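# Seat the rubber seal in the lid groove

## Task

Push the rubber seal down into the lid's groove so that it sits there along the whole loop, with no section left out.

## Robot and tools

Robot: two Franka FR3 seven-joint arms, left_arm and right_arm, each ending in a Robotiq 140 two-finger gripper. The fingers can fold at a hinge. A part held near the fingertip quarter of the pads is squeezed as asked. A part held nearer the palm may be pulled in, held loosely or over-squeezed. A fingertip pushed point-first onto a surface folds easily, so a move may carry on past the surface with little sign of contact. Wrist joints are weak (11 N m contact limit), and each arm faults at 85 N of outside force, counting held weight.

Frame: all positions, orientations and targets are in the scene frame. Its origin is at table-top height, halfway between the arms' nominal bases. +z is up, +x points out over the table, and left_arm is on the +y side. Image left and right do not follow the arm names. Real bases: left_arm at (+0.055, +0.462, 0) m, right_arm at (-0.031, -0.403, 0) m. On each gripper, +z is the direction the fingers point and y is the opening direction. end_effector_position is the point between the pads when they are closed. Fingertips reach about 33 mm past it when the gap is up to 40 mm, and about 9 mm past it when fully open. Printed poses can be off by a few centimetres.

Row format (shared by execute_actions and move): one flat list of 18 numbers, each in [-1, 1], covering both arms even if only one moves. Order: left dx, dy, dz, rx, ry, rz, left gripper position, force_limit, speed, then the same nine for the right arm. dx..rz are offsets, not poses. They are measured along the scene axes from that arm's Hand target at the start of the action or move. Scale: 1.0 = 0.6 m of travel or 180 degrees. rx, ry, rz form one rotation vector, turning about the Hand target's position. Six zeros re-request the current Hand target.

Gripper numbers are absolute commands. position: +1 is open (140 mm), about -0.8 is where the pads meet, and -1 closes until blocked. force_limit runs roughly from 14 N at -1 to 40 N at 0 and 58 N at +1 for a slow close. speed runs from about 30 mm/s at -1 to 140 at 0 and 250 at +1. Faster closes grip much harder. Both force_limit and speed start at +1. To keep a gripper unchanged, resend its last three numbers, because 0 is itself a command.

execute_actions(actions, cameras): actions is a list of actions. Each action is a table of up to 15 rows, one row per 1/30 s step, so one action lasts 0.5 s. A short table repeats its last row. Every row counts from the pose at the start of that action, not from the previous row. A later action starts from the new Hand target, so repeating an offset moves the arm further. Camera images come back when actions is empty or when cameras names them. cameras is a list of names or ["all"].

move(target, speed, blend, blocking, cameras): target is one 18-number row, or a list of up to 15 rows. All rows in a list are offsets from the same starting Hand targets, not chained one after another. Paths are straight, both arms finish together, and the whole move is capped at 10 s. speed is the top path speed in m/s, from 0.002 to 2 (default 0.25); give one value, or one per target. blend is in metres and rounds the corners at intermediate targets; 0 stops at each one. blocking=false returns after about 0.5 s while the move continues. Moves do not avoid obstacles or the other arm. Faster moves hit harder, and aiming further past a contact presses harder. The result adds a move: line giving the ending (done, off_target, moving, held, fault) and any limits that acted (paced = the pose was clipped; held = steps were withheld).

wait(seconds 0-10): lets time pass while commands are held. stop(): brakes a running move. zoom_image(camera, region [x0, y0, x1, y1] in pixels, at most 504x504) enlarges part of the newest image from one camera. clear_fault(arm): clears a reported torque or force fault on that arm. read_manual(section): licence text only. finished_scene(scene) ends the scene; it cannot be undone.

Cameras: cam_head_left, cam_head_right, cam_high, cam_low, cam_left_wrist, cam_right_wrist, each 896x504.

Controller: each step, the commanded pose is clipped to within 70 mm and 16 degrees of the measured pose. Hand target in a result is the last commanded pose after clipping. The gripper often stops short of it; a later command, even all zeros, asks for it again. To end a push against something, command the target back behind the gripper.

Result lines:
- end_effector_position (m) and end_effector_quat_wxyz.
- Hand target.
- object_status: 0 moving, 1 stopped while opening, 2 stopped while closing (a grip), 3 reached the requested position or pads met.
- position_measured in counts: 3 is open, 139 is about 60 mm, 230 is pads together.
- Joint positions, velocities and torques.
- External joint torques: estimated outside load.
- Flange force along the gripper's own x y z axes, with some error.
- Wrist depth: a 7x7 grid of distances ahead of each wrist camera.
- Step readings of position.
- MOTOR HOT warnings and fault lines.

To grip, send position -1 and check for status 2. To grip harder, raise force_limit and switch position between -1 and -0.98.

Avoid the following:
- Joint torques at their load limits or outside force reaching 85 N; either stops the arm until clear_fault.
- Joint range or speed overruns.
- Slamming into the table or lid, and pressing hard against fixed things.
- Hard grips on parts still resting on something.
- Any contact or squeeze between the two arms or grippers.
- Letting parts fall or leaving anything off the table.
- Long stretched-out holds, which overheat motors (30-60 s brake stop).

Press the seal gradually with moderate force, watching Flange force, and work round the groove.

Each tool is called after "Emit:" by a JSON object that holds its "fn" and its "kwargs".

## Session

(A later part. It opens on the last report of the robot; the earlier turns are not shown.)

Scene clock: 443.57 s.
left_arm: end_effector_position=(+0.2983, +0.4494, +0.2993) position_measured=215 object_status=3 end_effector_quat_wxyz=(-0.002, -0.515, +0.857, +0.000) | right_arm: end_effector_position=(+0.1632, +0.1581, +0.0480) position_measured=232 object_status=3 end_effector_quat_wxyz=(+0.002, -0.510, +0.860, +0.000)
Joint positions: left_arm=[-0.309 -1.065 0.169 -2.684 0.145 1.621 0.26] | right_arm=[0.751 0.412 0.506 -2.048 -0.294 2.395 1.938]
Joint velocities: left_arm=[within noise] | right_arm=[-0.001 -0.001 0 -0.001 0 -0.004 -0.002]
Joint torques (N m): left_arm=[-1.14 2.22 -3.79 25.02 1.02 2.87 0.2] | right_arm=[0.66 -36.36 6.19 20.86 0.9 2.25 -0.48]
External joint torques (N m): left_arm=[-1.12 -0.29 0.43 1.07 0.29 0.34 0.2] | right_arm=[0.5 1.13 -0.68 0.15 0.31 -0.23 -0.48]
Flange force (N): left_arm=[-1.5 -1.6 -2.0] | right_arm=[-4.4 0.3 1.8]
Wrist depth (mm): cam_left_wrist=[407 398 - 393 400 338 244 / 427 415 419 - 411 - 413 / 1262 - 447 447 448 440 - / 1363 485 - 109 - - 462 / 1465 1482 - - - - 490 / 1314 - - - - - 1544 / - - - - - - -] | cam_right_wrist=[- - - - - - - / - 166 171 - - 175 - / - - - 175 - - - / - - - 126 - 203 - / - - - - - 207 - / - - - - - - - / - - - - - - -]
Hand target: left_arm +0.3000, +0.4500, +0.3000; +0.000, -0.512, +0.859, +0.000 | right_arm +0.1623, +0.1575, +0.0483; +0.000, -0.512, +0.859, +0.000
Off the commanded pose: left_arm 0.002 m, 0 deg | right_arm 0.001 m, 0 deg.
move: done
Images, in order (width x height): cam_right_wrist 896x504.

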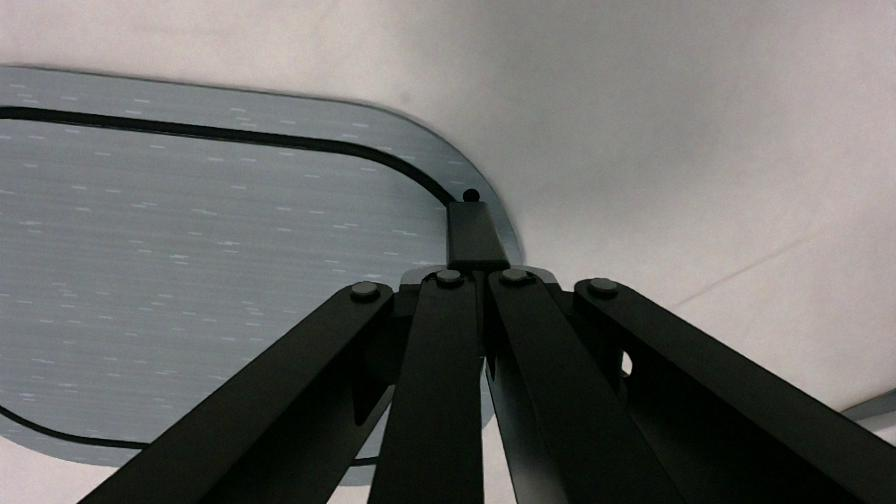

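Emit:
{"fn": "move", "kwargs": {"target": [[0,0,0,0,0,0,-0.69,-0.8,-1,0.0003,-0.0251,-0.0058,0,0,0,-0.85,-1,0],[0,0,0,0,0,0,-0.69,-0.8,-1,-0.0006,-0.0265,-0.0225,0,0,0,-0.85,-1,0],[0,0,0,0,0,0,-0.69,-0.8,-1,-0.0006,-0.0265,-0.0063,0,0,0,-0.85,-1,0],[0,0,0,0,0,0,-0.69,-0.8,-1,0.0102,-0.0504,-0.0058,0,0,0,-0.85,-1,0],[0,0,0,0,0,0,-0.69,-0.8,-1,0.0093,-0.0518,-0.0225,0,0,0,-0.85,-1,0],[0,0,0,0,0,0,-0.69,-0.8,-1,0.0093,-0.0518,-0.0063,0,0,0,-0.85,-1,0],[0,0,0,0,0,0,-0.69,-0.8,-1,0.0251,-0.071,-0.0058,0,0,0,-0.85,-1,0],[0,0,0,0,0,0,-0.69,-0.8,-1,0.0242,-0.0724,-0.0225,0,0,0,-0.85,-1,0],[0,0,0,0,0,0,-0.69,-0.8,-1,0.0242,-0.0724,-0.0063,0,0,0,-0.85,-1,0],[0,0,0,0,0,0,-0.69,-0.8,-1,0.0445,-0.0873,-0.0058,0,0,0,-0.85,-1,0],[0,0,0,0,0,0,-0.69,-0.8,-1,0.0436,-0.0887,-0.0225,0,0,0,-0.85,-1,0],[0,0,0,0,0,0,-0.69,-0.8,-1,0.0436,-0.0887,-0.0063,0,0,0,-0.85,-1,0],[0,0,0,0,0,0,-0.69,-0.8,-1,0.0655,-0.101,-0.0058,0,0,0,-0.85,-1,0],[0,0,0,0,0,0,-0.69,-0.8,-1,0.0646,-0.1024,-0.0225,0,0,0,-0.85,-1,0],[0,0,0,0,0,0,-0.69,-0.8,-1,0.0646,-0.1024,0.0,0,0,0,-0.85,-1,0]], "speed": [0.07,0.03,0.06,0.07,0.03,0.06,0.07,0.03,0.06,0.07,0.03,0.06,0.07,0.03,0.06], "blend": [0.003,0,0.003,0.003,0,0.003,0.003,0,0.003,0.003,0,0.003,0.003,0,0.003], "cameras": ["cam_right_wrist"]}}

Scene clock: 452.00 s.
left_arm: end_effector_position=(+0.2983, +0.4494, +0.2993) position_measured=215 object_status=3 end_effector_quat_wxyz=(-0.002, -0.515, +0.857, +0.000) | right_arm: end_effector_position=(+0.2019, +0.0965, +0.0480) position_measured=232 object_status=3 end_effector_quat_wxyz=(+0.002, -0.509, +0.861, +0.000)
Joint positions: left_arm=[-0.309 -1.065 0.169 -2.684 0.145 1.621 0.26] | right_arm=[0.574 0.307 0.563 -2.211 -0.262 2.459 1.821]
Joint velocities: left_arm=[within noise] | right_arm=[0.001 0 0.001 -0.001 0 -0.003 -0.006]
Joint torques (N m): left_arm=[-1.16 2.25 -3.82 24.99 1.01 2.88 0.21] | right_arm=[0.52 -31.79 5.25 20.25 0.85 2.24 -0.48]
External joint torques (N m): left_arm=[-1.12 -0.3 0.44 1.05 0.28 0.35 0.21] | right_arm=[0.51 0.72 -0.11 0.18 0.31 -0.23 -0.48]
Flange force (N): left_arm=[-1.5 -1.6 -2.0] | right_arm=[-2.7 -0.1 0.3]
Wrist depth (mm): cam_left_wrist=[403 408 399 398 - 338 243 / - - 425 416 - - 402 / - - 427 439 444 435 - / 1424 484 - 109 465 454 - / 1473 1490 - - - - 1393 / - - - - - - 1563 / - - - - - - -] | cam_right_wrist=[- - - - - - - / - - - - - - 177 / - 177 176 179 - - - / - - 189 115 186 - - / - 201 - - - - - / - - - - - - - / - - - - - - -]
Hand target: left_arm +0.3000, +0.4500, +0.3000; +0.000, -0.512, +0.859, +0.000 | right_arm +0.2011, +0.0961, +0.0483; +0.000, -0.512, +0.859, +0.000
Off the commanded pose: left_arm 0.002 m, 0 deg | right_arm 0.001 m, 0 deg.
move: done
Images, in order (width x height): cam_right_wrist 896x504.

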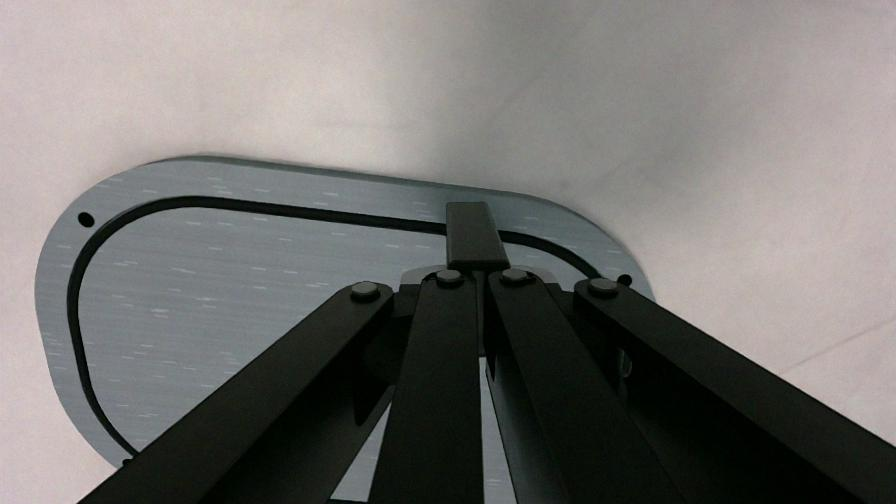

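Emit:
{"fn": "zoom_image", "kwargs": {"camera": "cam_right_wrist", "region": [30, 140, 330, 309]}}

Emit:
{"fn": "zoom_image", "kwargs": {"camera": "cam_right_wrist", "region": [300, 170, 660, 310]}}

Scaled by 1.680 from the camera's 896x504 image, which has a finer 1280x720 frame.

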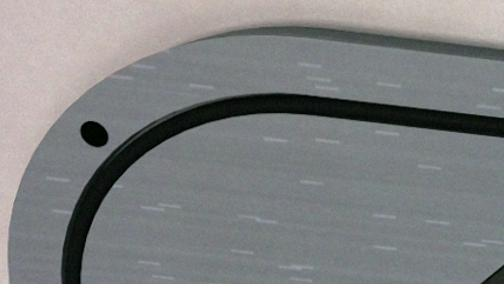

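Scaled by 1.400 from the camera's 896x504 image, which has a finer 1280x720 frame.

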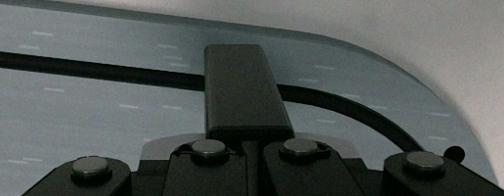

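Emit:
{"fn": "move", "kwargs": {"target": [0,0,0,0,0,0,-0.69,-0.8,-1,0.04,-0.05,0.28,0,0,0,-0.85,-1,0], "speed": 0.25, "cameras": ["cam_right_wrist", "cam_high"]}}

Scene clock: 455.10 s.
left_arm: end_effector_position=(+0.2983, +0.4494, +0.2993) position_measured=215 object_status=3 end_effector_quat_wxyz=(-0.002, -0.515, +0.857, +0.000) | right_arm: end_effector_position=(+0.2249, +0.0668, +0.2163) position_measured=232 object_status=3 end_effector_quat_wxyz=(+0.002, -0.510, +0.860, -0.001)
Joint positions: left_arm=[-0.309 -1.065 0.169 -2.684 0.145 1.621 0.26] | right_arm=[0.473 -0.042 0.597 -2.12 0.022 2.087 1.558]
Joint velocities: left_arm=[within noise] | right_arm=[0 0 0 0.001 0.001 -0.001 -0.006]
Joint torques (N m): left_arm=[-1.2 2.23 -3.76 24.96 1.02 2.89 0.19] | right_arm=[0.97 -23.83 -1.7 24.76 1.01 2.21 -0.41]
External joint torques (N m): left_arm=[-1.19 -0.36 0.47 1 0.29 0.35 0.19] | right_arm=[1.01 0.79 -0.87 0.57 0.3 -0.25 -0.41]
Flange force (N): left_arm=[-1.4 -1.3 -1.8] | right_arm=[-3.3 -0.7 -1.1]
Wrist depth (mm): cam_left_wrist=[- 395 398 390 390 338 243 / 438 423 428 437 - 404 406 / 1348 462 - 439 - 433 440 / 1408 - - 112 - 453 460 / - - - - - - 1448 / - - - - - - - / - - - - - - -] | cam_right_wrist=[- 313 315 - - 317 - / - - - 338 - - 337 / - - - 348 - - - / - - - 112 - - - / - 395 - - - - 409 / 1429 - - - - - 384 / - - - - - - -]
Hand target: left_arm +0.3000, +0.4500, +0.3000; +0.000, -0.512, +0.859, +0.000 | right_arm +0.2251, +0.0661, +0.2163; +0.000, -0.512, +0.859, +0.000
Off the commanded pose: left_arm 0.002 m, 0 deg | right_arm 0.001 m, 0 deg.
move: done
Images, in order (width x height): cam_high 896x504, cam_right_wrist 896x504.

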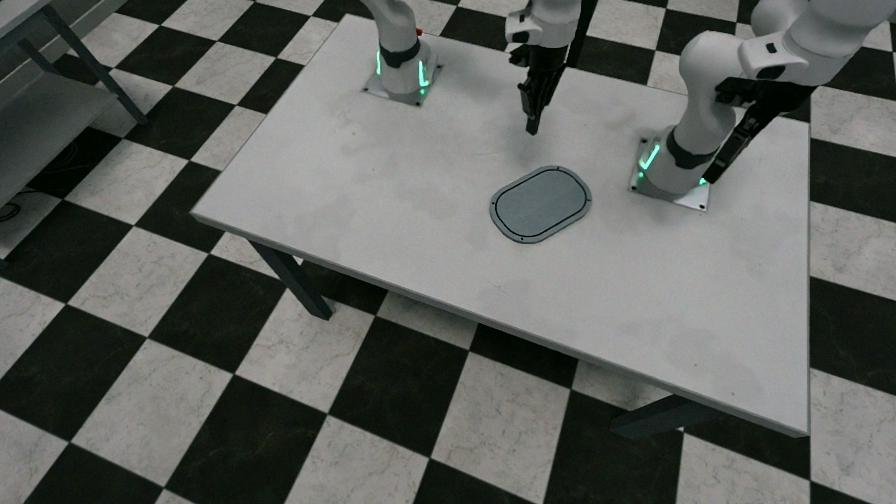

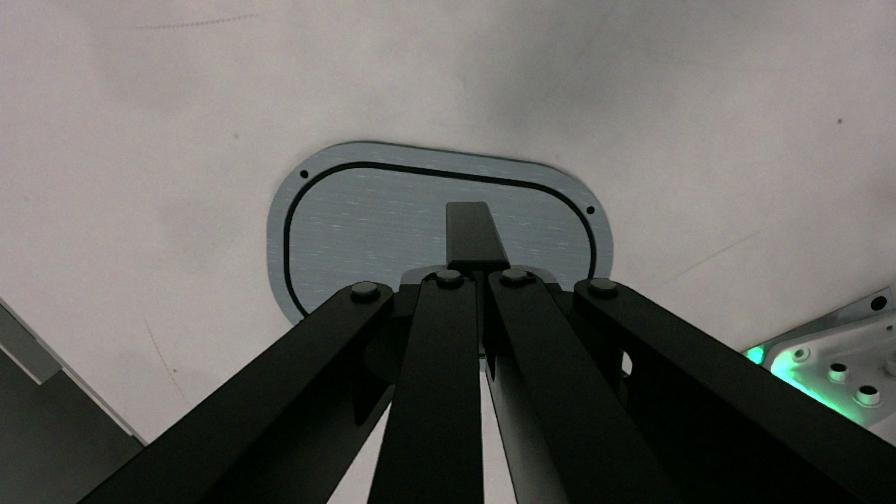

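Emit:
{"fn": "finished_scene", "kwargs": {"scene": 1}}

The scene is finished: the task was done.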